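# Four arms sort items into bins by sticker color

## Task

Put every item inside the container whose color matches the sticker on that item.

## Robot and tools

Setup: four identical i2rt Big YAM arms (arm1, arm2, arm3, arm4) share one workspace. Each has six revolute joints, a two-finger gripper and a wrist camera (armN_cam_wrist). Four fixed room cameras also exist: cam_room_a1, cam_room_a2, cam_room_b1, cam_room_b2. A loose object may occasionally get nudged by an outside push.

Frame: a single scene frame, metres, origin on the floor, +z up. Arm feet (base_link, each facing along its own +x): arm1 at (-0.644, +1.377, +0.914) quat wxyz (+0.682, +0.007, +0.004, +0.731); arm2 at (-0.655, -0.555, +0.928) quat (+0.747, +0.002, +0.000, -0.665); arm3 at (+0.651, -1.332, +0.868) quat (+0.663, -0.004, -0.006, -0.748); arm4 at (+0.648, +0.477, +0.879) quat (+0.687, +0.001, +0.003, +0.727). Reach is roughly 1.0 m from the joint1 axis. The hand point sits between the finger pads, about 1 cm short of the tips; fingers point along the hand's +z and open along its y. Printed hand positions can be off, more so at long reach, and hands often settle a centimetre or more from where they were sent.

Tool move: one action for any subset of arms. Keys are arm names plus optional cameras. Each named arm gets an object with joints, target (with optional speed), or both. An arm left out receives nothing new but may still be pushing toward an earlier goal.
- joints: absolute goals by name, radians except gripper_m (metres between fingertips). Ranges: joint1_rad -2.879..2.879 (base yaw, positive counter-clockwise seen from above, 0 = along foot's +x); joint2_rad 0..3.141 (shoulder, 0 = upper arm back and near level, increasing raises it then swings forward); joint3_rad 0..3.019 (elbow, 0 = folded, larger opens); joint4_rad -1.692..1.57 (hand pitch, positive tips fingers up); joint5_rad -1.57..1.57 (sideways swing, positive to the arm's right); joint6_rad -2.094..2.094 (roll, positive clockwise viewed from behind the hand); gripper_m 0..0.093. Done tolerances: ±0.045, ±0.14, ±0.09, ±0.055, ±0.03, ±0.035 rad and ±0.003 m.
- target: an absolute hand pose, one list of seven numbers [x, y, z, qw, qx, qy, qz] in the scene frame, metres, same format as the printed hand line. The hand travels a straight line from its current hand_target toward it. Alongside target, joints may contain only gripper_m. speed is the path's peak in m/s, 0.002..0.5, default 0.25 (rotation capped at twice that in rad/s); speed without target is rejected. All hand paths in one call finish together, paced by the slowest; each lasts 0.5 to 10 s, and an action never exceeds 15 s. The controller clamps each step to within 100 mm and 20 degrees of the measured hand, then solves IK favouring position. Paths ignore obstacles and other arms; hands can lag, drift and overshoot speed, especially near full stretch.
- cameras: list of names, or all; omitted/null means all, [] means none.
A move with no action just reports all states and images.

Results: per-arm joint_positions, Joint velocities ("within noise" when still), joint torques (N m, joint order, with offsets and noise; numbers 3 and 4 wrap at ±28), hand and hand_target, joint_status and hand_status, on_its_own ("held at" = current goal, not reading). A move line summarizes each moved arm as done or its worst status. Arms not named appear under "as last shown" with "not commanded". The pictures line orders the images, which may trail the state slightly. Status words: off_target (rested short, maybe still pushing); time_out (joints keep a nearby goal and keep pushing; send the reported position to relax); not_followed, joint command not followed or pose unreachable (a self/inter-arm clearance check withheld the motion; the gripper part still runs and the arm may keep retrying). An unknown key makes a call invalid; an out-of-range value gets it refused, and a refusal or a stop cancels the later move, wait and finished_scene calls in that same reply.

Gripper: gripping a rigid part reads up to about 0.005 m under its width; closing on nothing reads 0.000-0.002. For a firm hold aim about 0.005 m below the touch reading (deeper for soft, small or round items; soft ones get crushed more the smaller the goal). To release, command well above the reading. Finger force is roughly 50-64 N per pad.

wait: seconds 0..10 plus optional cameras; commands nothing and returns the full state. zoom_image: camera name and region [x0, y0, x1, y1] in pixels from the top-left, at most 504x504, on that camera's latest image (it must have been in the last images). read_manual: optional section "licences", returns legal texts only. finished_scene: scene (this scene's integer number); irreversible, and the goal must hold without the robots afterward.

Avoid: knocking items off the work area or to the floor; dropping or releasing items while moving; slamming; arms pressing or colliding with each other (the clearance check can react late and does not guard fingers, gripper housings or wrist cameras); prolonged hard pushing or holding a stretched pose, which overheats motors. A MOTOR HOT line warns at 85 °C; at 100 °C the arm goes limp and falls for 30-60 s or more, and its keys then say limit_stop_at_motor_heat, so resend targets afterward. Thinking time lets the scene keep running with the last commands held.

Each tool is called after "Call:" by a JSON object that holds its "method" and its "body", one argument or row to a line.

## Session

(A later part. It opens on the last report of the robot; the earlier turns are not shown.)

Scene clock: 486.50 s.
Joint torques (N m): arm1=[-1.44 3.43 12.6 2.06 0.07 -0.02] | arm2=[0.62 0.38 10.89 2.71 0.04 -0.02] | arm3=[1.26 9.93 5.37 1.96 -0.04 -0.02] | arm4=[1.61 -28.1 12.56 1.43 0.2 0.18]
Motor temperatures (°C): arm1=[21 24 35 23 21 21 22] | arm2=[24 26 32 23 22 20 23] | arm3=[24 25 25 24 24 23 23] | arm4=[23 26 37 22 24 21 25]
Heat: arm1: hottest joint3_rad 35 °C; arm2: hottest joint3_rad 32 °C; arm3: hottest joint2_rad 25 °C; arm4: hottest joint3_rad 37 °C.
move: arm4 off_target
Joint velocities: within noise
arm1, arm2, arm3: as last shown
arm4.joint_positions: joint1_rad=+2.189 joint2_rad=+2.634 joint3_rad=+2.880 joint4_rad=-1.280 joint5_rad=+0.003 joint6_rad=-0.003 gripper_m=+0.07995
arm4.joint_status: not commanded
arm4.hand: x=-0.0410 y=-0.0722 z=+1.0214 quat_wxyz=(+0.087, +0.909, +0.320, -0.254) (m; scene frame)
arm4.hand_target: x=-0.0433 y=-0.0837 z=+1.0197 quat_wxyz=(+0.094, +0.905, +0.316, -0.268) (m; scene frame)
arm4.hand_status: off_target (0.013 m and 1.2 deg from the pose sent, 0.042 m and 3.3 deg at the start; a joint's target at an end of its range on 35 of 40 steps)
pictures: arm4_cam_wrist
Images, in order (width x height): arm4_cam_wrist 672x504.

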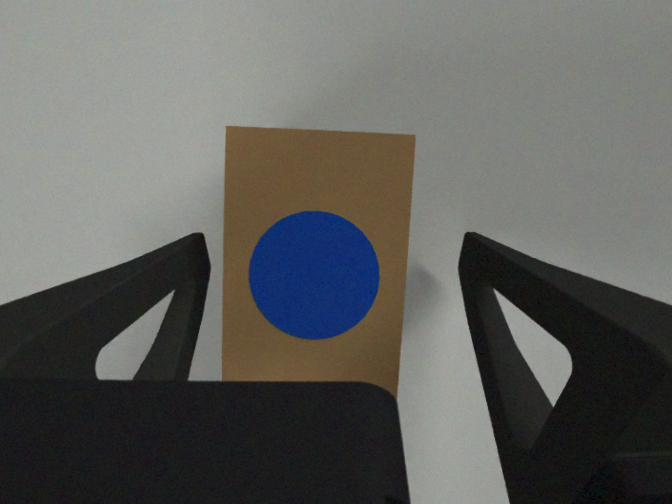

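Call:
{"method": "move", "body": {
  "arm4": {"joints": {"gripper_m": 0.038}},
  "cameras": ["arm4_cam_wrist"]
}}

Call:
{"method": "move", "body": {
  "arm4": {"target": [-0.03, -0.07, 1.09, -0.0851, -0.9122, -0.3177, 0.2444], "speed": 0.2},
  "cameras": []
}}

Call:
{"method": "move", "body": {
  "arm4": {"target": [0.28, 0.185, 1.16, -0.0851, -0.9122, -0.3177, 0.2444], "speed": 0.35},
  "cameras": ["arm4_cam_wrist"]
}}

Scene clock: 491.93 s.
Joint torques (N m): arm1=[-1.9 3.72 12.49 2.02 0.02 0.04] | arm2=[0.67 0.32 10.89 2.69 0.04 -0.02] | arm3=[1.38 10.11 5.37 1.96 -0.04 0] | arm4=[1.55 -28.04 12.45 1.39 0.21 0.17]
Motor temperatures (°C): arm1=[21 24 35 23 21 21 22] | arm2=[24 26 32 23 22 20 23] | arm3=[24 25 25 24 24 23 23] | arm4=[23 26 38 22 24 21 25]
Heat: arm1: hottest joint3_rad 35 °C; arm2: hottest joint3_rad 32 °C; arm3: hottest joint2_rad 25 °C; arm4: hottest joint3_rad 38 °C.
move: arm4 off_target
Joint velocities: within noise
arm1, arm2, arm3: as last shown
arm4.joint_positions: joint1_rad=+2.189 joint2_rad=+2.634 joint3_rad=+2.880 joint4_rad=-1.280 joint5_rad=+0.004 joint6_rad=-0.002 gripper_m=+0.04424
arm4.joint_status: gripper_m off_target (ended at +0.04427, target +0.03800)
arm4.hand: x=-0.0410 y=-0.0722 z=+1.0214 quat_wxyz=(+0.087, +0.909, +0.319, -0.254) (m; scene frame)
arm4.hand_target: x=-0.0433 y=-0.0837 z=+1.0197 quat_wxyz=(+0.094, +0.905, +0.316, -0.268) (m; scene frame)
arm4.hand_status: not commanded
pictures: arm4_cam_wrist
Images, in order (width x height): arm4_cam_wrist 672x504.

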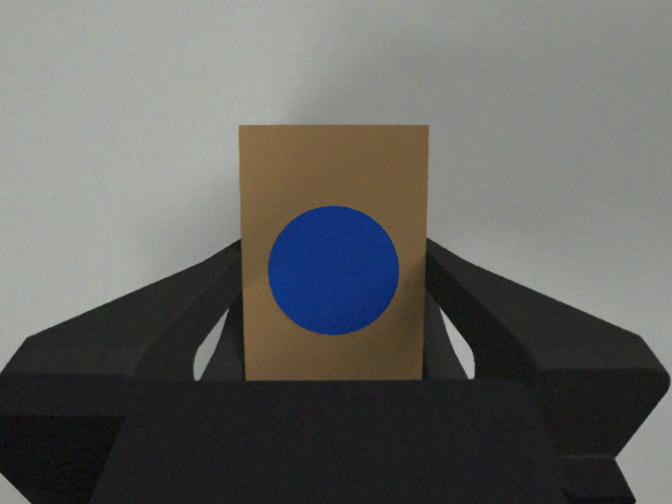

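Scene clock: 493.07 s.
Joint torques (N m): arm1=[-2.49 3.84 12.74 1.88 0.06 -0.02] | arm2=[0.73 0.26 10.86 2.67 0.04 -0.02] | arm3=[1.14 10.05 5.37 1.94 -0.06 0] | arm4=[1.08 -31.27 12.45 0.51 0.12 0.15]
Motor temperatures (°C): arm1=[21 24 35 23 21 21 22] | arm2=[24 26 32 23 22 20 23] | arm3=[24 25 25 24 24 23 23] | arm4=[23 26 38 22 24 21 25]
Heat: arm1: hottest joint3_rad 35 °C; arm2: hottest joint3_rad 32 °C; arm3: hottest joint2_rad 25 °C; arm4: hottest joint3_rad 38 °C.
move: arm4 off_target
Joint velocities: within noise
arm1.joint_positions: joint1_rad=-2.244 joint2_rad=+0.591 joint3_rad=+1.173 joint4_rad=-1.261 joint5_rad=-0.008 joint6_rad=+0.002 gripper_m=+0.07496
arm1.joint_status: not commanded
arm1.hand: x=-0.4258 y=+1.2316 z=+1.3638 quat_wxyz=(-0.406, -0.267, -0.865, +0.125) (m; scene frame)
arm1.hand_target: x=-0.4239 y=+1.2286 z=+1.3775 quat_wxyz=(-0.418, -0.267, -0.859, +0.131) (m; scene frame)
arm1.hand_status: not commanded
arm2.joint_positions: joint1_rad=+2.125 joint2_rad=+0.595 joint3_rad=+1.198 joint4_rad=-1.243 joint5_rad=+0.001 joint6_rad=+0.012 gripper_m=+0.06992
arm2.joint_status: not commanded
arm2.hand: x=-0.4536 y=-0.3967 z=+1.3979 quat_wxyz=(-0.424, +0.289, -0.845, -0.151) (m; scene frame)
arm2.hand_target: x=-0.4512 y=-0.3953 z=+1.3992 quat_wxyz=(-0.427, +0.291, -0.843, -0.149) (m; scene frame)
arm2.hand_status: not commanded
arm3.joint_positions: joint1_rad=+0.075 joint2_rad=+0.276 joint3_rad=+1.523 joint4_rad=-1.599 joint5_rad=-0.185 joint6_rad=-0.597 gripper_m=+0.09396
arm3.joint_status: not commanded
arm3.hand: x=+0.6803 y=-1.3506 z=+1.4452 quat_wxyz=(-0.326, -0.350, -0.735, +0.481) (m; scene frame)
arm3.hand_target: x=+0.6804 y=-1.3484 z=+1.4507 quat_wxyz=(-0.328, -0.347, -0.731, +0.487) (m; scene frame)
arm3.hand_status: not commanded
arm4.joint_positions: joint1_rad=+2.189 joint2_rad=+2.587 joint3_rad=+2.880 joint4_rad=-1.339 joint5_rad=+0.004 joint6_rad=-0.002 gripper_m=+0.04424
arm4.joint_status: not commanded
arm4.hand: x=-0.0303 y=-0.0636 z=+1.0540 quat_wxyz=(+0.085, +0.910, +0.320, -0.248) (m; scene frame)
arm4.hand_target: x=-0.0282 y=-0.0685 z=+1.0894 quat_wxyz=(+0.095, +0.904, +0.315, -0.273) (m; scene frame)
arm4.hand_status: off_target (0.037 m and 0.6 deg from the pose sent, 0.069 m and 1.2 deg at the start; a joint's target at an end of its range on 31 of 34 steps)
pictures: none
No camera images: "cameras" was empty.

Scene clock: 494.90 s.
Joint torques (N m): arm1=[-1.67 3.14 12.7 2.02 0.09 0.02] | arm2=[0.67 0.32 10.88 2.66 0.03 -0.02] | arm3=[1.32 9.99 5.37 1.98 -0.05 -0.01] | arm4=[0.5 -9.23 9.35 0.57 0.02 0.08]
Motor temperatures (°C): arm1=[21 24 35 23 21 21 22] | arm2=[24 26 32 23 22 20 23] | arm3=[24 25 25 24 24 23 23] | arm4=[23 26 38 22 24 21 26]
Heat: arm1: hottest joint3_rad 35 °C; arm2: hottest joint3_rad 32 °C; arm3: hottest joint2_rad 25 °C; arm4: hottest joint3_rad 38 °C.
move: arm4 done
Joint velocities: within noise
arm1, arm2, arm3: as last shown
arm4.joint_positions: joint1_rad=+2.189 joint2_rad=+1.240 joint3_rad=+1.200 joint4_rad=-0.993 joint5_rad=+0.004 joint6_rad=-0.002 gripper_m=+0.04424
arm4.joint_status: not commanded
arm4.hand: x=+0.2809 y=+0.1852 z=+1.1662 quat_wxyz=(+0.087, +0.909, +0.319, -0.254) (m; scene frame)
arm4.hand_target: x=+0.2801 y=+0.1851 z=+1.1600 quat_wxyz=(+0.085, +0.912, +0.318, -0.244) (m; scene frame)
arm4.hand_status: done (0.006 m and 1.2 deg from the pose sent, 0.412 m and 0.6 deg at the start)
pictures: arm4_cam_wrist
Images, in order (width x height): arm4_cam_wrist 672x504.

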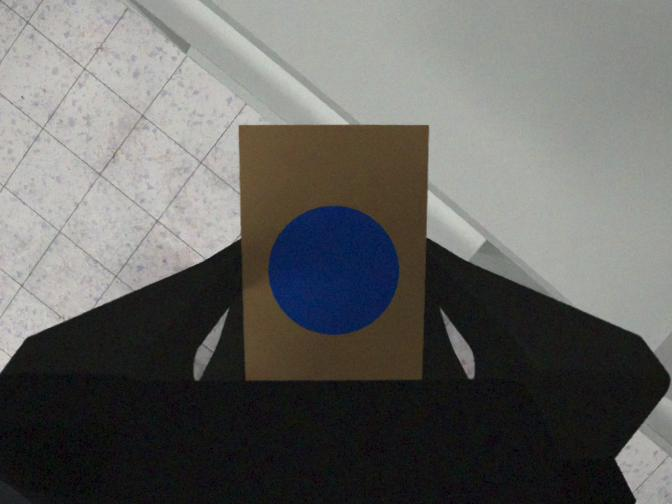

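Call:
{"method": "move", "body": {
  "arm4": {"joints": {"joint2_rad": 0.8, "joint3_rad": 0.95, "joint4_rad": -1.19}},
  "cameras": []
}}

Call:
{"method": "move", "body": {
  "arm4": {"joints": {"joint1_rad": -1.722}},
  "cameras": []
}}

Call:
{"method": "move", "body": {
  "arm4": {"target": [1.115, 0.433, 0.97, 0.2585, 0.0455, 0.9649, -0.0122], "speed": 0.3},
  "cameras": ["arm4_cam_wrist"]
}}

Scene clock: 501.07 s.
Joint torques (N m): arm1=[-2.32 2.84 12.6 2.06 0.07 -0.04] | arm2=[0.79 0.26 10.88 2.69 0.05 -0.01] | arm3=[1.26 10.05 5.39 1.98 -0.05 0] | arm4=[0.56 -2.37 9.61 0.68 0 0.08]
Motor temperatures (°C): arm1=[21 24 35 23 21 21 22] | arm2=[24 26 32 23 22 20 23] | arm3=[24 25 25 24 24 23 23] | arm4=[23 26 38 22 24 21 26]
Heat: arm1: hottest joint3_rad 35 °C; arm2: hottest joint3_rad 32 °C; arm3: hottest joint2_rad 25 °C; arm4: hottest joint3_rad 38 °C.
move: arm4 done
Joint velocities: within noise
arm1, arm2, arm3: as last shown
arm4.joint_positions: joint1_rad=+2.189 joint2_rad=+0.792 joint3_rad=+0.945 joint4_rad=-1.183 joint5_rad=+0.004 joint6_rad=-0.002 gripper_m=+0.04424
arm4.joint_status: all done
arm4.hand: x=+0.4080 y=+0.2868 z=+1.1760 quat_wxyz=(+0.087, +0.909, +0.319, -0.255) (m; scene frame)
arm4.hand_target: x=+0.4073 y=+0.2864 z=+1.1756 quat_wxyz=(+0.087, +0.911, +0.317, -0.251) (m; scene frame)
arm4.hand_status: not commanded
pictures: none
No camera images: "cameras" was empty.

Scene clock: 504.00 s.
Joint torques (N m): arm1=[-1.9 3.6 12.63 2.04 0.09 -0.02] | arm2=[0.62 0.38 10.92 2.67 0.04 -0.02] | arm3=[1.26 10.05 5.33 1.95 -0.05 0] | arm4=[0.73 -2.78 9.63 0.57 0.06 0.07]
Motor temperatures (°C): arm1=[21 24 35 23 21 21 22] | arm2=[24 26 32 23 22 20 23] | arm3=[24 25 25 24 24 23 23] | arm4=[23 26 38 22 24 21 26]
Heat: arm1: hottest joint3_rad 35 °C; arm2: hottest joint3_rad 32 °C; arm3: hottest joint2_rad 25 °C; arm4: hottest joint3_rad 38 °C.
move: arm4 done
Joint velocities: within noise
arm1, arm2, arm3: as last shown
arm4.joint_positions: joint1_rad=-1.719 joint2_rad=+0.793 joint3_rad=+0.945 joint4_rad=-1.183 joint5_rad=+0.002 joint6_rad=-0.002 gripper_m=+0.04427
arm4.joint_status: all done
arm4.hand: x=+0.9561 y=+0.4493 z=+1.1726 quat_wxyz=(-0.264, -0.043, -0.963, +0.015) (m; scene frame)
arm4.hand_target: x=+0.9567 y=+0.4485 z=+1.1723 quat_wxyz=(-0.260, -0.046, -0.964, +0.014) (m; scene frame)
arm4.hand_status: not commanded
pictures: none
No camera images: "cameras" was empty.

Scene clock: 505.53 s.
Joint torques (N m): arm1=[-1.96 3.84 12.67 2.07 0.06 -0.02] | arm2=[0.67 0.44 10.89 2.69 0.03 -0.02] | arm3=[1.38 9.99 5.35 1.96 -0.04 -0.01] | arm4=[0.44 -12.16 9.05 1.35 -0.01 0.08]
Motor temperatures (°C): arm1=[21 24 35 23 21 21 22] | arm2=[24 26 32 23 22 20 23] | arm3=[24 25 25 24 24 23 23] | arm4=[23 25 38 22 24 21 26]
Heat: arm1: hottest joint3_rad 35 °C; arm2: hottest joint3_rad 32 °C; arm3: hottest joint2_rad 25 °C; arm4: hottest joint3_rad 38 °C.
move: arm4 off_target
Joint velocities: within noise
arm1, arm2, arm3: as last shown
arm4.joint_positions: joint1_rad=-1.719 joint2_rad=+1.408 joint3_rad=+0.802 joint4_rad=-0.480 joint5_rad=-0.001 joint6_rad=-0.002 gripper_m=+0.04427
arm4.joint_status: not commanded
arm4.hand: x=+1.1023 y=+0.4355 z=+0.9570 quat_wxyz=(-0.237, -0.043, -0.970, +0.013) (m; scene frame)
arm4.hand_target: x=+1.1146 y=+0.4331 z=+0.9703 quat_wxyz=(-0.259, -0.045, -0.965, +0.012) (m; scene frame)
arm4.hand_status: off_target (0.018 m and 2.5 deg from the pose sent, 0.258 m and 0.8 deg at the start)
pictures: arm4_cam_wrist
Images, in order (width x height): arm4_cam_wrist 672x504.

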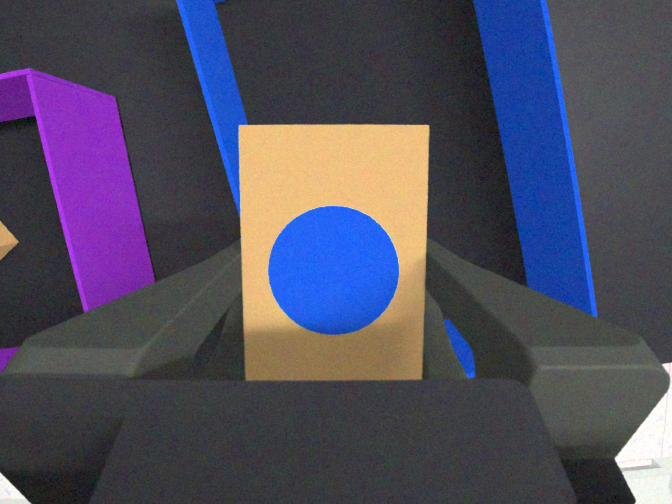

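Call:
{"method": "move", "body": {
  "arm4": {"target": [1.125, 0.405, 0.965, 0.2585, 0.0455, 0.9649, -0.0122], "speed": 0.15},
  "cameras": []
}}

Call:
{"method": "move", "body": {
  "arm4": {"target": [1.125, 0.405, 0.84, 0.2585, 0.0455, 0.9649, -0.0122], "speed": 0.15},
  "cameras": ["arm4_cam_wrist"]
}}

Scene clock: 518.80 s.
Joint torques (N m): arm1=[-2.55 2.96 12.59 2.18 0.07 0.03] | arm2=[0.73 0.32 10.88 2.69 0.05 -0.02] | arm3=[1.26 10.05 5.39 1.95 -0.05 -0.01] | arm4=[0.67 -10.23 10.78 1.43 -0.05 -0.11]
Motor temperatures (°C): arm1=[21 24 35 23 21 21 22] | arm2=[24 26 32 23 22 20 23] | arm3=[24 25 25 24 24 23 23] | arm4=[23 25 37 22 24 21 26]
Heat: arm1: hottest joint3_rad 35 °C; arm2: hottest joint3_rad 32 °C; arm3: hottest joint2_rad 25 °C; arm4: hottest joint3_rad 37 °C.
move: arm4 off_target
Joint velocities: within noise
arm1, arm2, arm3: as last shown
arm4.joint_positions: joint1_rad=-1.789 joint2_rad=+1.424 joint3_rad=+0.802 joint4_rad=-0.467 joint5_rad=-0.035 joint6_rad=-0.044 gripper_m=+0.04427
arm4.joint_status: not commanded
arm4.hand: x=+1.1010 y=+0.4093 z=+0.9517 quat_wxyz=(-0.237, -0.053, -0.970, +0.010) (m; scene frame)
arm4.hand_target: x=+1.1237 y=+0.4051 z=+0.9657 quat_wxyz=(-0.259, -0.046, -0.965, +0.012) (m; scene frame)
arm4.hand_status: off_target (0.028 m and 2.7 deg from the pose sent, 0.039 m and 2.5 deg at the start)
pictures: none
No camera images: "cameras" was empty.

Scene clock: 520.27 s.
Joint torques (N m): arm1=[-2.43 3.55 12.51 2.06 0.02 -0.02] | arm2=[0.73 0.32 10.89 2.67 0.04 -0.02] | arm3=[1.26 9.93 5.34 1.98 -0.05 -0.01] | arm4=[0.85 -13.04 5.48 1.31 -0.06 -0.07]
Motor temperatures (°C): arm1=[21 24 35 23 21 21 22] | arm2=[24 25 32 23 22 20 23] | arm3=[24 25 25 24 24 23 23] | arm4=[23 25 37 22 24 21 26]
Heat: arm1: hottest joint3_rad 35 °C; arm2: hottest joint3_rad 32 °C; arm3: hottest joint2_rad 25 °C; arm4: hottest joint3_rad 37 °C.
move: arm4 done
Joint velocities: within noise
arm1, arm2, arm3: as last shown
arm4.joint_positions: joint1_rad=-1.789 joint2_rad=+1.717 joint3_rad=+0.742 joint4_rad=-0.076 joint5_rad=-0.035 joint6_rad=-0.044 gripper_m=+0.04427
arm4.joint_status: not commanded
arm4.hand: x=+1.1226 y=+0.4053 z=+0.8425 quat_wxyz=(-0.255, -0.052, -0.966, +0.011) (m; scene frame)
arm4.hand_target: x=+1.1250 y=+0.4050 z=+0.8401 quat_wxyz=(-0.258, -0.046, -0.965, +0.012) (m; scene frame)
arm4.hand_status: done (0.003 m and 0.9 deg from the pose sent, 0.114 m and 2.7 deg at the start)
pictures: arm4_cam_wrist
Images, in order (width x height): arm4_cam_wrist 672x504.

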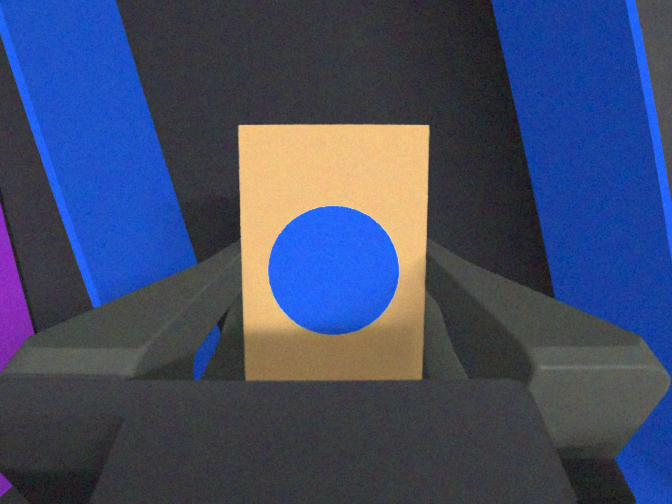

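Call:
{"method": "move", "body": {
  "arm4": {"target": [1.12, 0.405, 0.775, 0.2585, 0.0455, 0.9649, -0.0122], "speed": 0.12},
  "cameras": []
}}

Call:
{"method": "move", "body": {
  "arm4": {"target": [1.12, 0.405, 0.745, 0.2585, 0.0455, 0.9649, -0.0122], "speed": 0.06},
  "cameras": ["arm4_cam_wrist"]
}}

Scene clock: 525.33 s.
Joint torques (N m): arm1=[-2.49 3.37 12.6 2.19 0.04 -0.01] | arm2=[0.73 0.38 10.88 2.67 0.04 -0.02] | arm3=[1.2 9.99 5.35 1.92 -0.06 -0.01] | arm4=[0.38 -13.98 3.92 1.48 -0.06 -0.11]
Motor temperatures (°C): arm1=[21 24 35 23 21 21 22] | arm2=[24 25 32 23 22 20 23] | arm3=[24 25 25 24 24 23 23] | arm4=[23 25 36 22 24 21 26]
Heat: arm1: hottest joint3_rad 35 °C; arm2: hottest joint3_rad 32 °C; arm3: hottest joint2_rad 25 °C; arm4: hottest joint3_rad 36 °C.
move: arm4 done
Joint velocities: within noise
arm1, arm2, arm3: as last shown
arm4.joint_positions: joint1_rad=-1.789 joint2_rad=+1.899 joint3_rad=+0.722 joint4_rad=+0.127 joint5_rad=-0.035 joint6_rad=-0.044 gripper_m=+0.04427
arm4.joint_status: not commanded
arm4.hand: x=+1.1192 y=+0.4057 z=+0.7784 quat_wxyz=(-0.256, -0.052, -0.965, +0.011) (m; scene frame)
arm4.hand_target: x=+1.1199 y=+0.4050 z=+0.7750 quat_wxyz=(-0.258, -0.046, -0.965, +0.012) (m; scene frame)
arm4.hand_status: done (0.004 m and 0.8 deg from the pose sent, 0.068 m and 0.9 deg at the start)
pictures: none
No camera images: "cameras" was empty.

Scene clock: 526.40 s.
Joint torques (N m): arm1=[-1.96 3.31 12.56 2.04 0.04 -0.02] | arm2=[0.73 0.26 10.88 2.7 0.04 -0.02] | arm3=[1.32 10.05 5.35 1.92 -0.05 -0.01] | arm4=[0.85 -13.86 3.78 1.48 -0.04 -0.11]
Motor temperatures (°C): arm1=[21 24 35 23 21 21 22] | arm2=[24 25 32 23 22 20 23] | arm3=[24 25 25 24 24 23 23] | arm4=[23 25 36 22 24 21 26]
Heat: arm1: hottest joint3_rad 35 °C; arm2: hottest joint3_rad 32 °C; arm3: hottest joint2_rad 25 °C; arm4: hottest joint3_rad 36 °C.
move: arm4 done
Joint velocities: within noise
arm1.joint_positions: joint1_rad=-2.244 joint2_rad=+0.591 joint3_rad=+1.173 joint4_rad=-1.261 joint5_rad=-0.008 joint6_rad=+0.002 gripper_m=+0.07496
arm1.joint_status: not commanded
arm1.hand: x=-0.4258 y=+1.2316 z=+1.3638 quat_wxyz=(-0.406, -0.267, -0.865, +0.125) (m; scene frame)
arm1.hand_target: x=-0.4239 y=+1.2286 z=+1.3775 quat_wxyz=(-0.418, -0.267, -0.859, +0.131) (m; scene frame)
arm1.hand_status: not commanded
arm2.joint_positions: joint1_rad=+2.125 joint2_rad=+0.595 joint3_rad=+1.198 joint4_rad=-1.243 joint5_rad=+0.001 joint6_rad=+0.012 gripper_m=+0.06992
arm2.joint_status: not commanded
arm2.hand: x=-0.4536 y=-0.3967 z=+1.3979 quat_wxyz=(-0.424, +0.289, -0.845, -0.151) (m; scene frame)
arm2.hand_target: x=-0.4512 y=-0.3953 z=+1.3992 quat_wxyz=(-0.427, +0.291, -0.843, -0.149) (m; scene frame)
arm2.hand_status: not commanded
arm3.joint_positions: joint1_rad=+0.075 joint2_rad=+0.276 joint3_rad=+1.523 joint4_rad=-1.599 joint5_rad=-0.185 joint6_rad=-0.597 gripper_m=+0.09396
arm3.joint_status: not commanded
arm3.hand: x=+0.6803 y=-1.3506 z=+1.4452 quat_wxyz=(-0.326, -0.350, -0.735, +0.481) (m; scene frame)
arm3.hand_target: x=+0.6804 y=-1.3484 z=+1.4507 quat_wxyz=(-0.328, -0.347, -0.731, +0.487) (m; scene frame)
arm3.hand_status: not commanded
arm4.joint_positions: joint1_rad=-1.789 joint2_rad=+1.986 joint3_rad=+0.722 joint4_rad=+0.211 joint5_rad=-0.035 joint6_rad=-0.044 gripper_m=+0.04427
arm4.joint_status: not commanded
arm4.hand: x=+1.1157 y=+0.4061 z=+0.7489 quat_wxyz=(-0.254, -0.052, -0.966, +0.011) (m; scene frame)
arm4.hand_target: x=+1.1198 y=+0.4050 z=+0.7450 quat_wxyz=(-0.258, -0.046, -0.965, +0.012) (m; scene frame)
arm4.hand_status: done (0.006 m and 0.9 deg from the pose sent, 0.033 m and 0.8 deg at the start)
pictures: arm4_cam_wrist
Images, in order (width x height): arm4_cam_wrist 672x504.

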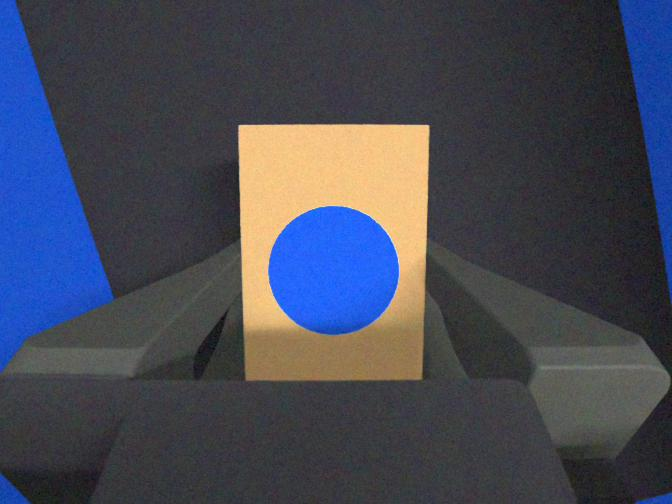

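Call:
{"method": "move", "body": {
  "arm4": {"target": [1.12, 0.405, 0.73, 0.2585, 0.0455, 0.9649, -0.0122], "speed": 0.06},
  "cameras": ["arm4_cam_wrist"]
}}

Scene clock: 529.80 s.
Joint torques (N m): arm1=[-2.37 3.37 12.46 2.09 0.07 -0.05] | arm2=[0.79 0.32 10.89 2.66 0.04 -0.02] | arm3=[1.32 9.93 5.35 1.92 -0.04 0] | arm4=[0.73 -11.87 4.16 1.37 -0.06 -0.04]
Motor temperatures (°C): arm1=[21 24 35 23 21 21 22] | arm2=[24 25 32 23 22 20 23] | arm3=[24 25 25 24 24 23 23] | arm4=[23 25 36 22 24 21 27]
Heat: arm1: hottest joint3_rad 35 °C; arm2: hottest joint3_rad 32 °C; arm3: hottest joint2_rad 25 °C; arm4: hottest joint3_rad 36 °C.
move: arm4 off_target
Joint velocities: within noise
arm1, arm2, arm3: as last shown
arm4.joint_positions: joint1_rad=-1.789 joint2_rad=+2.007 joint3_rad=+0.722 joint4_rad=+0.257 joint5_rad=-0.035 joint6_rad=-0.047 gripper_m=+0.04427
arm4.joint_status: not commanded
arm4.hand: x=+1.1201 y=+0.4054 z=+0.7453 quat_wxyz=(-0.266, -0.050, -0.963, +0.013) (m; scene frame)
arm4.hand_target: x=+1.1193 y=+0.4051 z=+0.7305 quat_wxyz=(-0.258, -0.046, -0.965, +0.012) (m; scene frame)
arm4.hand_status: off_target (0.015 m and 1.1 deg from the pose sent, 0.019 m and 0.9 deg at the start)
pictures: arm4_cam_wrist
Images, in order (width x height): arm4_cam_wrist 672x504.

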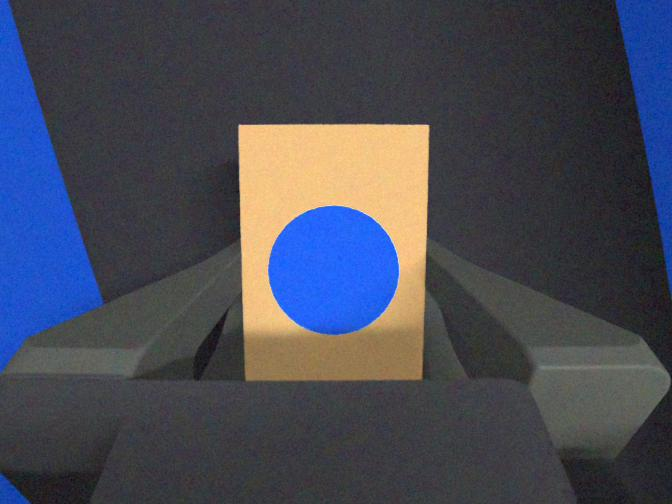

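Call:
{"method": "move", "body": {
  "arm4": {"joints": {"gripper_m": 0.075}},
  "cameras": []
}}

Call:
{"method": "move", "body": {
  "arm4": {"target": [1.115, 0.405, 0.97, 0.2585, 0.0455, 0.9649, -0.0122], "speed": 0.25},
  "cameras": ["arm4_cam_wrist", "cam_room_a1", "cam_room_a2", "cam_room_b1", "cam_room_b2"]
}}

Scene clock: 533.27 s.
Joint torques (N m): arm1=[-2.02 3.72 12.52 2.07 0.02 0.01] | arm2=[0.79 0.32 10.91 2.71 0.04 -0.02] | arm3=[1.08 9.99 5.39 1.94 -0.04 -0.01] | arm4=[0.73 -13.57 4.1 1.33 -0.08 -0.09]
Motor temperatures (°C): arm1=[21 24 35 23 21 21 22] | arm2=[24 25 32 23 22 20 23] | arm3=[24 25 25 24 24 23 23] | arm4=[23 25 35 22 24 21 27]
Heat: arm1: hottest joint3_rad 35 °C; arm2: hottest joint3_rad 32 °C; arm3: hottest joint2_rad 25 °C; arm4: hottest joint3_rad 35 °C.
move: arm4 done
Joint velocities: within noise
arm1, arm2, arm3: as last shown
arm4.joint_positions: joint1_rad=-1.789 joint2_rad=+2.026 joint3_rad=+0.722 joint4_rad=+0.257 joint5_rad=-0.035 joint6_rad=-0.047 gripper_m=+0.07491
arm4.joint_status: all done
arm4.hand: x=+1.1151 y=+0.4062 z=+0.7367 quat_wxyz=(-0.257, -0.050, -0.965, +0.012) (m; scene frame)
arm4.hand_target: x=+1.1194 y=+0.4051 z=+0.7305 quat_wxyz=(-0.258, -0.046, -0.965, +0.012) (m; scene frame)
arm4.hand_status: not commanded
pictures: none
No camera images: "cameras" was empty.

Scene clock: 534.90 s.
Joint torques (N m): arm1=[-2.2 3.37 12.51 2.13 0.03 0.06] | arm2=[0.56 0.32 10.89 2.71 0.03 -0.02] | arm3=[1.2 9.93 5.35 1.92 -0.04 -0.01] | arm4=[0.26 -11.05 9.89 0.44 -0.07 -0.08]
Motor temperatures (°C): arm1=[21 24 35 23 21 21 22] | arm2=[23 25 32 23 22 20 23] | arm3=[24 25 25 24 24 23 23] | arm4=[23 25 35 22 24 21 26]
Heat: arm1: hottest joint3_rad 35 °C; arm2: hottest joint3_rad 32 °C; arm3: hottest joint2_rad 25 °C; arm4: hottest joint3_rad 35 °C.
move: arm4 off_target
Joint velocities: within noise
arm1, arm2, arm3: as last shown
arm4.joint_positions: joint1_rad=-1.789 joint2_rad=+1.406 joint3_rad=+0.799 joint4_rad=-0.451 joint5_rad=-0.037 joint6_rad=-0.049 gripper_m=+0.07491
arm4.joint_status: not commanded
arm4.hand: x=+1.1043 y=+0.4092 z=+0.9605 quat_wxyz=(-0.252, -0.049, -0.966, +0.011) (m; scene frame)
arm4.hand_target: x=+1.1147 y=+0.4050 z=+0.9701 quat_wxyz=(-0.259, -0.046, -0.965, +0.012) (m; scene frame)
arm4.hand_status: off_target (0.015 m and 0.9 deg from the pose sent, 0.233 m and 0.6 deg at the start)
pictures: arm4_cam_wrist, cam_room_a1, cam_room_a2, cam_room_b1, cam_room_b2
Images, in order (width x height): arm4_cam_wrist 672x504, cam_room_a1 672x504, cam_room_a2 672x504, cam_room_b1 672x504, cam_room_b2 672x504.

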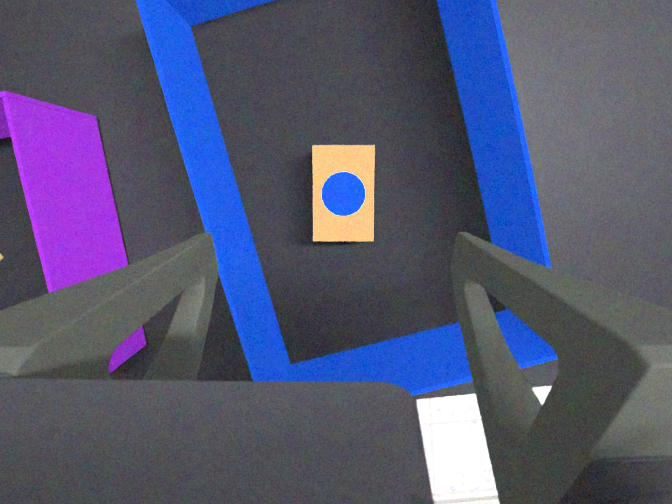

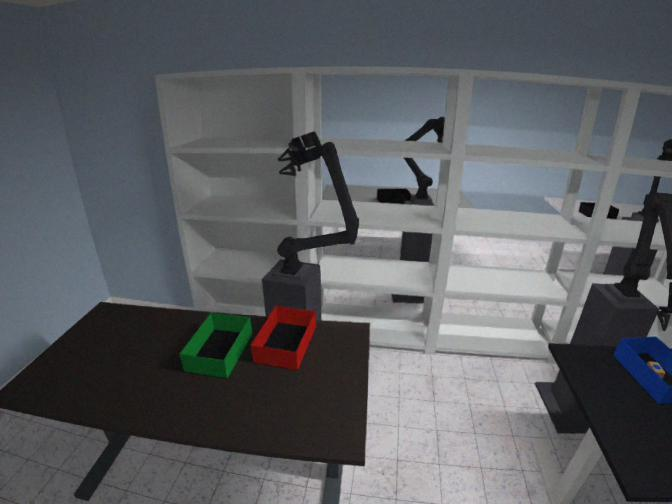

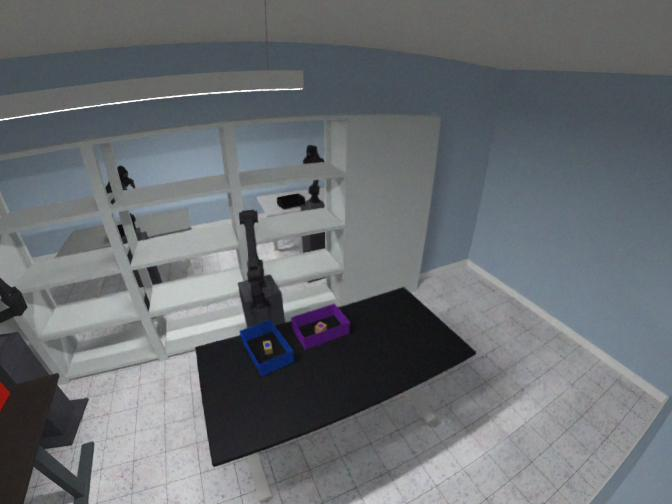

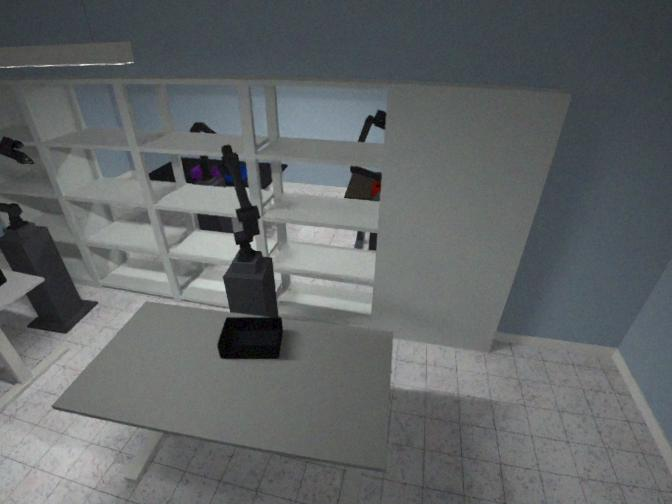

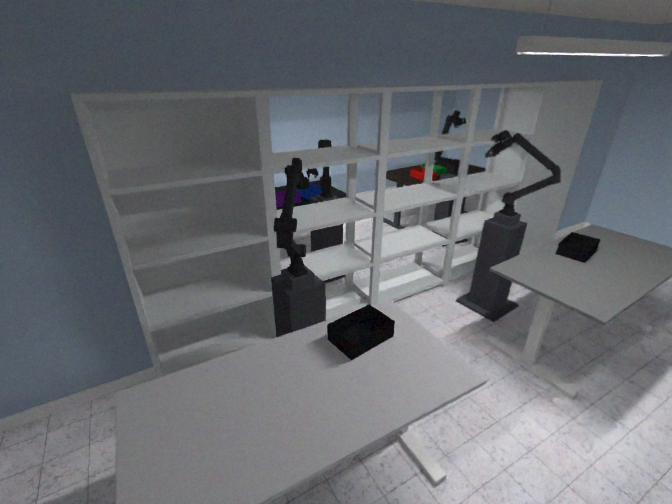

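Call:
{"method": "move", "body": {
  "arm3": {"joints": {"joint1_rad": 1.69, "joint2_rad": 0.7, "joint3_rad": 1.54, "joint4_rad": -1.5, "joint5_rad": 0, "joint6_rad": 0}},
  "arm4": {"joints": {"joint1_rad": -1.6, "joint2_rad": 0.7, "joint3_rad": 1.54, "joint4_rad": -1.5, "joint5_rad": 0, "joint6_rad": 0}},
  "arm2": {"joints": {"joint1_rad": 0.888, "joint2_rad": 0.8, "joint3_rad": 0.95, "joint4_rad": -1.19, "joint5_rad": 0, "joint6_rad": 0, "gripper_m": 0.07}},
  "cameras": ["arm3_cam_wrist", "arm4_cam_wrist", "arm2_cam_wrist"]
}}

Call:
{"method": "move", "body": {
  "arm2": {"target": [-0.32, -0.77, 1.13, 0.0837, -0.2787, 0.9543, -0.0244], "speed": 0.35},
  "cameras": ["arm2_cam_wrist"]
}}

Call:
{"method": "move", "body": {
  "arm2": {"target": [-0.036, -0.95, 1.12, 0.0837, -0.2787, 0.9543, -0.0244], "speed": 0.25},
  "cameras": ["arm2_cam_wrist", "cam_room_b1"]
}}

Scene clock: 557.23 s.
Joint torques (N m): arm1=[-2.96 3.66 12.51 2.02 0.03 0.04] | arm2=[0.5 -5.25 12.82 2.09 -0.02 -0.05] | arm3=[2.02 1.79 8.47 1.89 0.05 0.04] | arm4=[0.03 0.67 7.05 0.83 0.16 0.18]
Motor temperatures (°C): arm1=[21 24 35 23 21 21 21] | arm2=[23 25 33 23 22 20 23] | arm3=[24 25 25 24 24 23 23] | arm4=[23 24 36 22 24 21 26]
Heat: arm1: hottest joint3_rad 35 °C; arm2: hottest joint3_rad 33 °C; arm3: hottest joint2_rad 25 °C; arm4: hottest joint3_rad 36 °C.
move: arm2 done; arm3 done; arm4 done
Joint velocities: within noise
arm1: as last shown
arm2.joint_positions: joint1_rad=+0.891 joint2_rad=+0.809 joint3_rad=+0.938 joint4_rad=-1.198 joint5_rad=+0.000 joint6_rad=+0.011 gripper_m=+0.06994
arm2.joint_status: all done
arm2.hand: x=-0.3965 y=-0.7203 z=+1.2132 quat_wxyz=(-0.239, -0.275, -0.929, +0.066) (m; scene frame)
arm2.hand_target: x=-0.3952 y=-0.7222 z=+1.2226 quat_wxyz=(-0.252, -0.270, -0.926, +0.072) (m; scene frame)
arm2.hand_status: not commanded
arm3.joint_positions: joint1_rad=+1.679 joint2_rad=+0.693 joint3_rad=+1.524 joint4_rad=-1.509 joint5_rad=-0.001 joint6_rad=-0.008 gripper_m=+0.09398
arm3.joint_status: all done
arm3.hand: x=+0.8732 y=-1.3271 z=+1.4204 quat_wxyz=(-0.432, +0.001, -0.902, +0.010) (m; scene frame)
arm3.hand_target: x=+0.8755 y=-1.3247 z=+1.4278 quat_wxyz=(-0.440, +0.002, -0.898, +0.006) (m; scene frame)
arm3.hand_status: not commanded
arm4.joint_positions: joint1_rad=-1.592 joint2_rad=+0.706 joint3_rad=+1.538 joint4_rad=-1.489 joint5_rad=-0.002 joint6_rad=-0.014 gripper_m=+0.07491
arm4.joint_status: all done
arm4.hand: x=+0.8802 y=+0.4873 z=+1.4380 quat_wxyz=(-0.439, +0.023, -0.898, -0.004) (m; scene frame)
arm4.hand_target: x=+0.8756 y=+0.4850 z=+1.4380 quat_wxyz=(-0.438, +0.013, -0.899, -0.005) (m; scene frame)
arm4.hand_status: not commanded
pictures: arm2_cam_wrist, arm3_cam_wrist, arm4_cam_wrist
Images, in order (width x height): arm2_cam_wrist 672x504, arm3_cam_wrist 672x504, arm4_cam_wrist 672x504.

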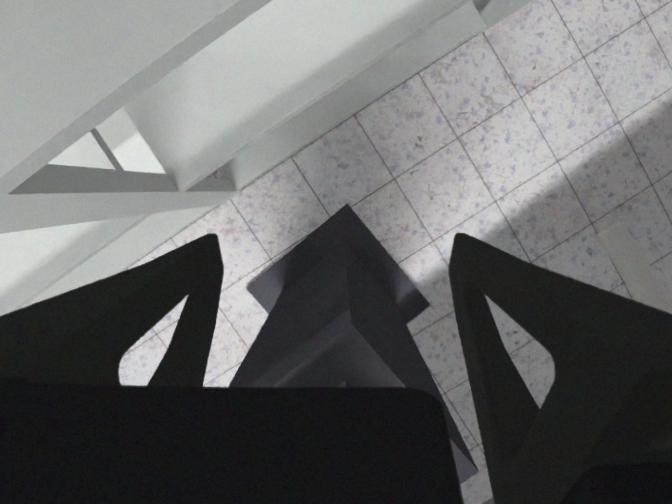

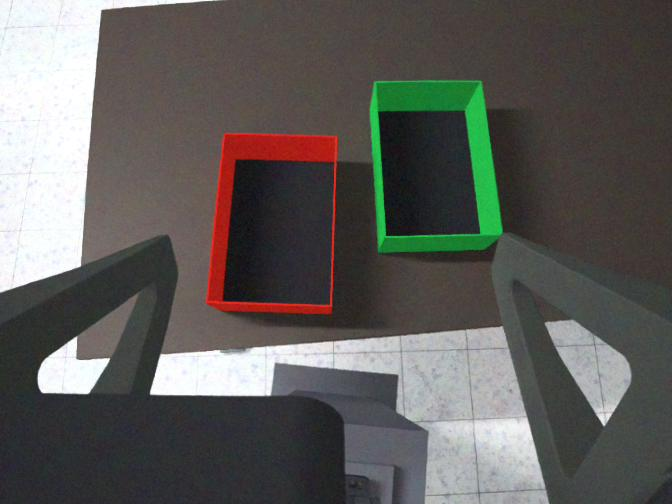

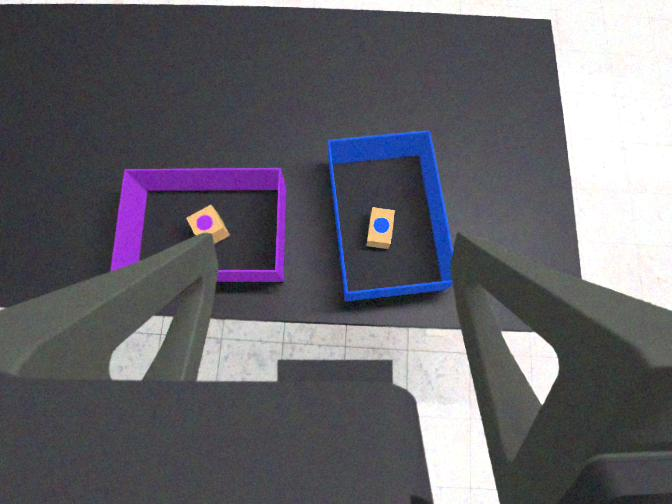

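Scene clock: 559.83 s.
Joint torques (N m): arm1=[-2.08 3.72 12.52 2.19 0.07 -0.01] | arm2=[1.08 -9.52 15.83 0.36 -0.13 -0.09] | arm3=[2.08 2.02 8.47 1.85 0.05 0.03] | arm4=[0.03 0.32 7.13 0.95 0.16 0.19]
Motor temperatures (°C): arm1=[21 24 35 23 21 21 21] | arm2=[23 25 33 23 22 20 23] | arm3=[24 25 25 24 24 23 23] | arm4=[23 24 36 22 24 21 26]
Heat: arm1: hottest joint3_rad 35 °C; arm2: hottest joint3_rad 33 °C; arm3: hottest joint2_rad 25 °C; arm4: hottest joint3_rad 36 °C.
move: arm2 off_target
Joint velocities: within noise
arm1, arm3, arm4: as last shown
arm2.joint_positions: joint1_rad=+0.841 joint2_rad=+1.283 joint3_rad=+1.058 joint4_rad=-1.231 joint5_rad=-0.098 joint6_rad=-1.155 gripper_m=+0.06994
arm2.joint_status: not commanded
arm2.hand: x=-0.3353 y=-0.7611 z=+1.1126 quat_wxyz=(-0.076, +0.269, -0.960, +0.012) (m; scene frame)
arm2.hand_target: x=-0.3207 y=-0.7695 z=+1.1299 quat_wxyz=(-0.084, +0.279, -0.956, +0.025) (m; scene frame)
arm2.hand_status: off_target (0.025 m and 2.1 deg from the pose sent, 0.123 m and 67.1 deg at the start)
pictures: arm2_cam_wrist
Images, in order (width x height): arm2_cam_wrist 672x504.

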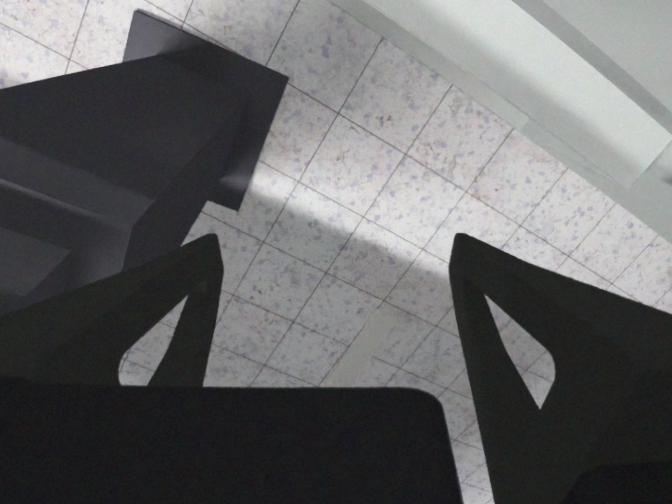

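Scene clock: 562.13 s.
Joint torques (N m): arm1=[-1.55 3.55 12.66 1.94 0.05 0] | arm2=[1.61 -22.95 15.99 0.42 -0.06 0.13] | arm3=[2.08 1.96 8.42 1.89 0.06 0.03] | arm4=[0.38 0.85 7.25 0.92 0.12 0.17]
Motor temperatures (°C): arm1=[21 24 35 23 21 21 21] | arm2=[23 25 34 23 22 20 23] | arm3=[24 25 25 24 24 23 23] | arm4=[23 24 36 22 24 21 26]
Heat: arm1: hottest joint3_rad 35 °C; arm2: hottest joint3_rad 34 °C; arm3: hottest joint2_rad 25 °C; arm4: hottest joint3_rad 36 °C.
move: arm2 off_target
Joint velocities: within noise
arm1, arm3, arm4: as last shown
arm2.joint_positions: joint1_rad=+0.857 joint2_rad=+2.242 joint3_rad=+2.380 joint4_rad=-1.569 joint5_rad=-0.097 joint6_rad=-1.155 gripper_m=+0.06994
arm2.joint_status: not commanded
arm2.hand: x=-0.0484 y=-0.9490 z=+1.1225 quat_wxyz=(-0.083, +0.277, -0.957, +0.021) (m; scene frame)
arm2.hand_target: x=-0.0366 y=-0.9494 z=+1.1198 quat_wxyz=(-0.085, +0.279, -0.956, +0.025) (m; scene frame)
arm2.hand_status: off_target (0.013 m and 0.4 deg from the pose sent, 0.354 m and 2.1 deg at the start)
pictures: arm2_cam_wrist, cam_room_b1
Images, in order (width x height): arm2_cam_wrist 672x504, cam_room_b1 672x504.

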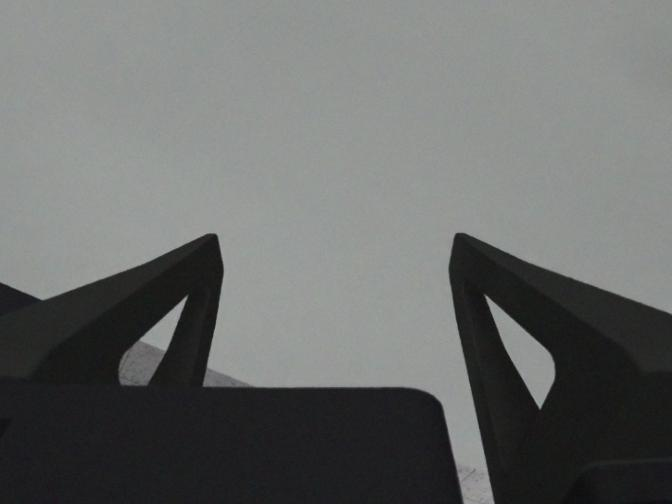

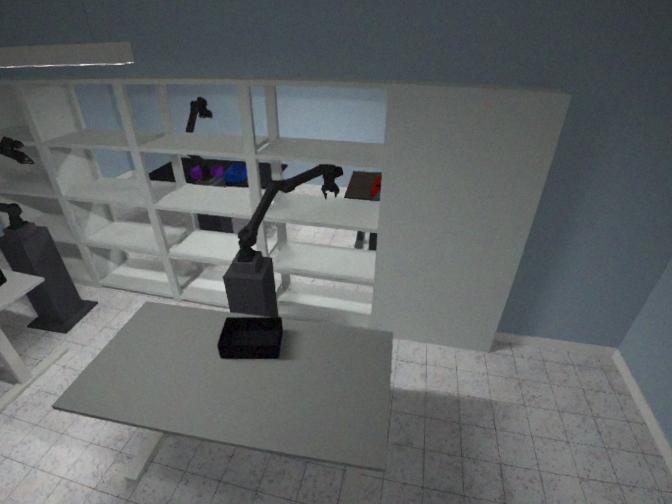

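Call:
{"method": "move", "body": {
  "arm2": {"target": [-0.030, -0.95, 1.12, 0.0837, 0.2787, 0.9543, -0.0244], "speed": 0.25},
  "cameras": ["arm2_cam_wrist"]
}}

Call:
{"method": "move", "body": {
  "arm2": {"target": [-0.030, -0.95, 1.06, 0.0837, 0.2787, 0.9543, -0.0244], "speed": 0.25},
  "cameras": ["arm2_cam_wrist"]
}}

Call:
{"method": "move", "body": {
  "arm2": {"target": [-0.32, -0.76, 1.13, 0.0837, 0.2787, 0.9543, -0.0244], "speed": 0.35},
  "cameras": ["arm2_cam_wrist"]
}}

Call:
{"method": "move", "body": {
  "arm2": {"joints": {"joint1_rad": 0.888, "joint2_rad": 0.6, "joint3_rad": 1.2, "joint4_rad": -1.24, "joint5_rad": 0, "joint6_rad": 0, "gripper_m": 0.07}},
  "arm3": {"joints": {"joint1_rad": -1.957, "joint2_rad": 0.8, "joint3_rad": 0.95, "joint4_rad": -1.19}},
  "cameras": ["arm3_cam_wrist"]
}}

Scene clock: 574.20 s.
Joint torques (N m): arm1=[-1.61 3.6 12.51 2.1 0.06 0.01] | arm2=[1.49 -24.18 14.84 1.02 0.13 0.22] | arm3=[1.96 1.85 8.46 1.87 0.05 0.02] | arm4=[0.44 0.62 7.17 0.8 0.12 0.18]
Motor temperatures (°C): arm1=[21 24 35 23 21 21 21] | arm2=[23 27 37 22 22 20 23] | arm3=[24 25 26 24 24 23 23] | arm4=[23 24 35 22 24 21 25]
Heat: arm1: hottest joint3_rad 35 °C; arm2: hottest joint3_rad 37 °C; arm3: hottest joint3_rad 26 °C; arm4: hottest joint3_rad 35 °C.
move: arm2 off_target
Joint velocities: within noise
arm1, arm3, arm4: as last shown
arm2.joint_positions: joint1_rad=+0.884 joint2_rad=+2.242 joint3_rad=+2.380 joint4_rad=-1.546 joint5_rad=+0.001 joint6_rad=-0.008 gripper_m=+0.06994
arm2.joint_status: not commanded
arm2.hand: x=-0.0421 y=-0.9497 z=+1.1226 quat_wxyz=(-0.078, -0.277, -0.957, +0.022) (m; scene frame)
arm2.hand_target: x=-0.0305 y=-0.9496 z=+1.1199 quat_wxyz=(-0.084, -0.279, -0.956, +0.024) (m; scene frame)
arm2.hand_status: off_target (0.012 m and 0.8 deg from the pose sent, 0.019 m and 64.6 deg at the start)
pictures: arm2_cam_wrist
Images, in order (width x height): arm2_cam_wrist 672x504.

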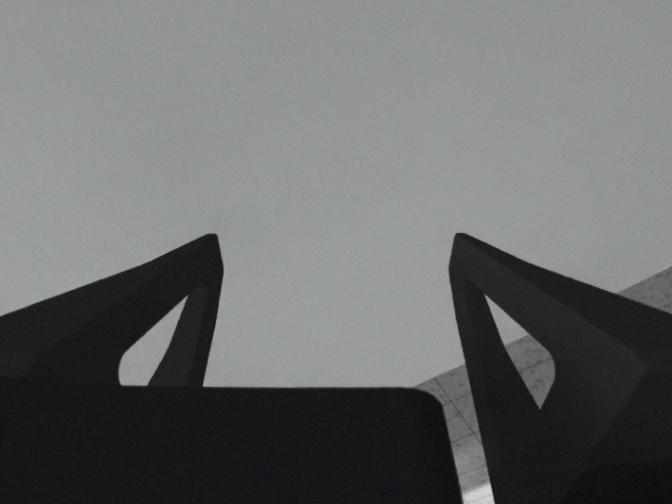

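Scene clock: 575.20 s.
Joint torques (N m): arm1=[-2.2 3.31 12.56 2 0.02 -0.05] | arm2=[1.49 -25.47 11.03 1.7 0.13 0.2] | arm3=[1.96 1.9 8.44 1.89 0.04 0.02] | arm4=[0.38 0.91 7.2 0.76 0.14 0.17]
Motor temperatures (°C): arm1=[21 24 35 23 21 21 21] | arm2=[23 27 37 22 22 20 23] | arm3=[24 25 26 24 24 23 23] | arm4=[23 24 35 22 24 21 25]
Heat: arm1: hottest joint3_rad 35 °C; arm2: hottest joint3_rad 37 °C; arm3: hottest joint3_rad 26 °C; arm4: hottest joint3_rad 35 °C.
move: arm2 off_target
Joint velocities: within noise
arm1.joint_positions: joint1_rad=-2.244 joint2_rad=+0.591 joint3_rad=+1.173 joint4_rad=-1.261 joint5_rad=-0.008 joint6_rad=+0.002 gripper_m=+0.07496
arm1.joint_status: not commanded
arm1.hand: x=-0.4258 y=+1.2316 z=+1.3638 quat_wxyz=(-0.406, -0.267, -0.865, +0.125) (m; scene frame)
arm1.hand_target: x=-0.4239 y=+1.2286 z=+1.3775 quat_wxyz=(-0.418, -0.267, -0.859, +0.131) (m; scene frame)
arm1.hand_status: not commanded
arm2.joint_positions: joint1_rad=+0.884 joint2_rad=+2.240 joint3_rad=+2.245 joint4_rad=-1.394 joint5_rad=+0.002 joint6_rad=-0.007 gripper_m=+0.06994
arm2.joint_status: not commanded
arm2.hand: x=-0.0357 y=-0.9537 z=+1.0734 quat_wxyz=(-0.087, -0.277, -0.957, +0.025) (m; scene frame)
arm2.hand_target: x=-0.0303 y=-0.9499 z=+1.0603 quat_wxyz=(-0.084, -0.279, -0.956, +0.024) (m; scene frame)
arm2.hand_status: off_target (0.015 m and 0.5 deg from the pose sent, 0.064 m and 0.7 deg at the start)
arm3, arm4: as last shown
pictures: arm2_cam_wrist
Images, in order (width x height): arm2_cam_wrist 672x504.

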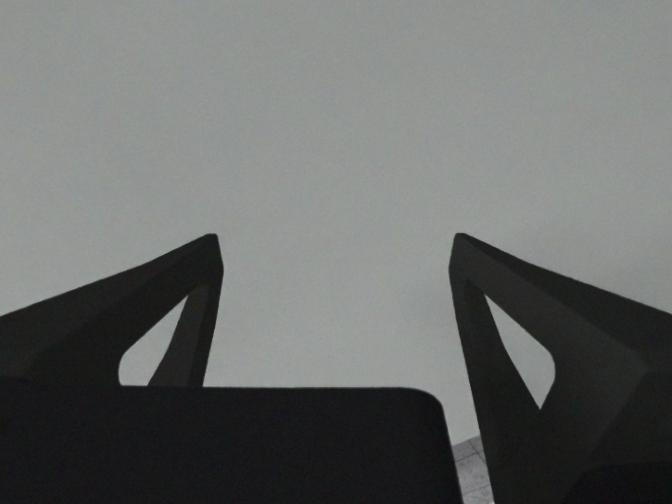

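Scene clock: 576.93 s.
Joint torques (N m): arm1=[-2.55 3.72 12.57 2.04 0.03 -0.01] | arm2=[1.55 -9.93 10.29 0.77 0.13 0.2] | arm3=[2.14 1.85 8.49 1.88 0.06 0.02] | arm4=[0.56 0.62 7.16 0.73 0.14 0.19]
Motor temperatures (°C): arm1=[21 24 35 23 21 21 21] | arm2=[23 27 36 22 22 20 23] | arm3=[24 25 26 24 24 23 23] | arm4=[22 24 35 22 24 21 25]
Heat: arm1: hottest joint3_rad 35 °C; arm2: hottest joint3_rad 36 °C; arm3: hottest joint3_rad 26 °C; arm4: hottest joint3_rad 35 °C.
move: arm2 off_target
Joint velocities: within noise
arm1, arm3, arm4: as last shown
arm2.joint_positions: joint1_rad=+0.903 joint2_rad=+1.255 joint3_rad=+1.102 joint4_rad=-1.208 joint5_rad=+0.005 joint6_rad=+0.011 gripper_m=+0.06994
arm2.joint_status: not commanded
arm2.hand: x=-0.3175 y=-0.7653 z=+1.1407 quat_wxyz=(-0.100, -0.276, -0.955, +0.028) (m; scene frame)
arm2.hand_target: x=-0.3202 y=-0.7599 z=+1.1302 quat_wxyz=(-0.084, -0.279, -0.956, +0.025) (m; scene frame)
arm2.hand_status: off_target (0.012 m and 2.0 deg from the pose sent, 0.349 m and 0.5 deg at the start)
pictures: arm2_cam_wrist
Images, in order (width x height): arm2_cam_wrist 672x504.

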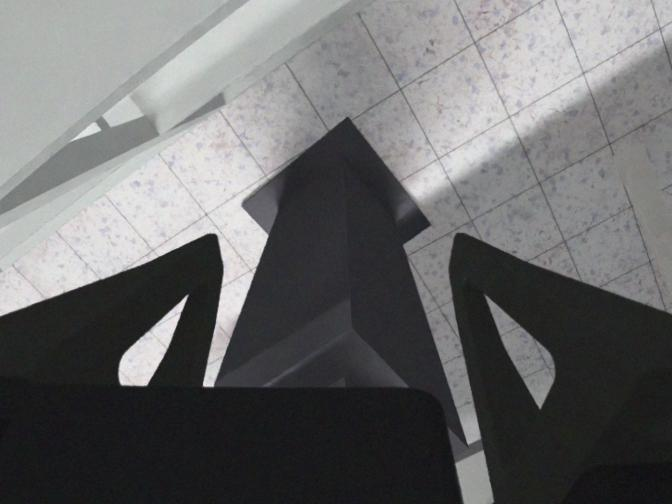

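Scene clock: 579.80 s.
Joint torques (N m): arm1=[-2.43 3.84 12.45 2.06 0.05 0] | arm2=[-0.09 0.44 12.7 1.84 -0.16 -0.04] | arm3=[0.62 -4.48 9.25 1.37 0.01 0.01] | arm4=[0.21 0.79 7.05 0.8 0.13 0.16]
Motor temperatures (°C): arm1=[21 24 35 23 21 21 21] | arm2=[23 27 36 22 22 20 23] | arm3=[24 25 26 24 24 23 23] | arm4=[22 24 35 22 24 21 25]
Heat: arm1: hottest joint3_rad 35 °C; arm2: hottest joint3_rad 36 °C; arm3: hottest joint3_rad 26 °C; arm4: hottest joint3_rad 35 °C.
move: arm2 done; arm3 done
Joint velocities: within noise
arm1, arm4: as last shown
arm2.joint_positions: joint1_rad=+0.897 joint2_rad=+0.591 joint3_rad=+1.177 joint4_rad=-1.227 joint5_rad=+0.003 joint6_rad=+0.011 gripper_m=+0.06994
arm2.joint_status: all done
arm2.hand: x=-0.4352 y=-0.6953 z=+1.3901 quat_wxyz=(-0.432, -0.252, -0.858, +0.120) (m; scene frame)
arm2.hand_target: x=-0.4366 y=-0.6967 z=+1.3973 quat_wxyz=(-0.431, -0.250, -0.858, +0.124) (m; scene frame)
arm2.hand_status: not commanded
arm3.joint_positions: joint1_rad=-1.948 joint2_rad=+0.810 joint3_rad=+0.950 joint4_rad=-1.200 joint5_rad=+0.000 joint6_rad=-0.007 gripper_m=+0.09402
arm3.joint_status: all done
arm3.hand: x=+0.3801 y=-1.1799 z=+1.1555 quat_wxyz=(+0.057, -0.939, +0.237, +0.242) (m; scene frame)
arm3.hand_target: x=+0.3809 y=-1.1773 z=+1.1597 quat_wxyz=(+0.059, -0.935, +0.244, +0.252) (m; scene frame)
arm3.hand_status: not commanded
pictures: arm3_cam_wrist
Images, in order (width x height): arm3_cam_wrist 672x504.

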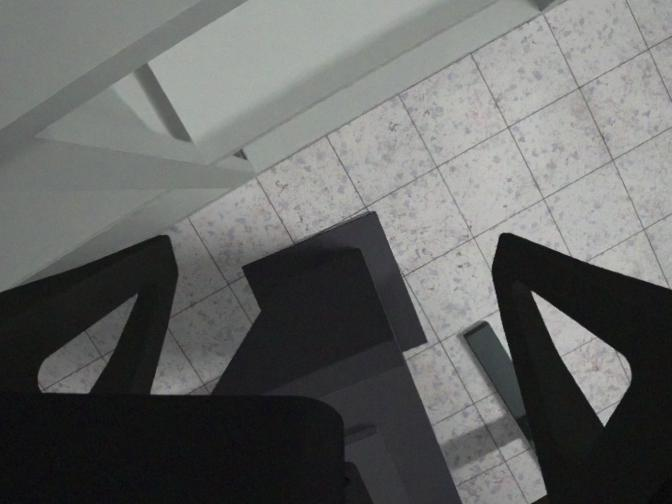

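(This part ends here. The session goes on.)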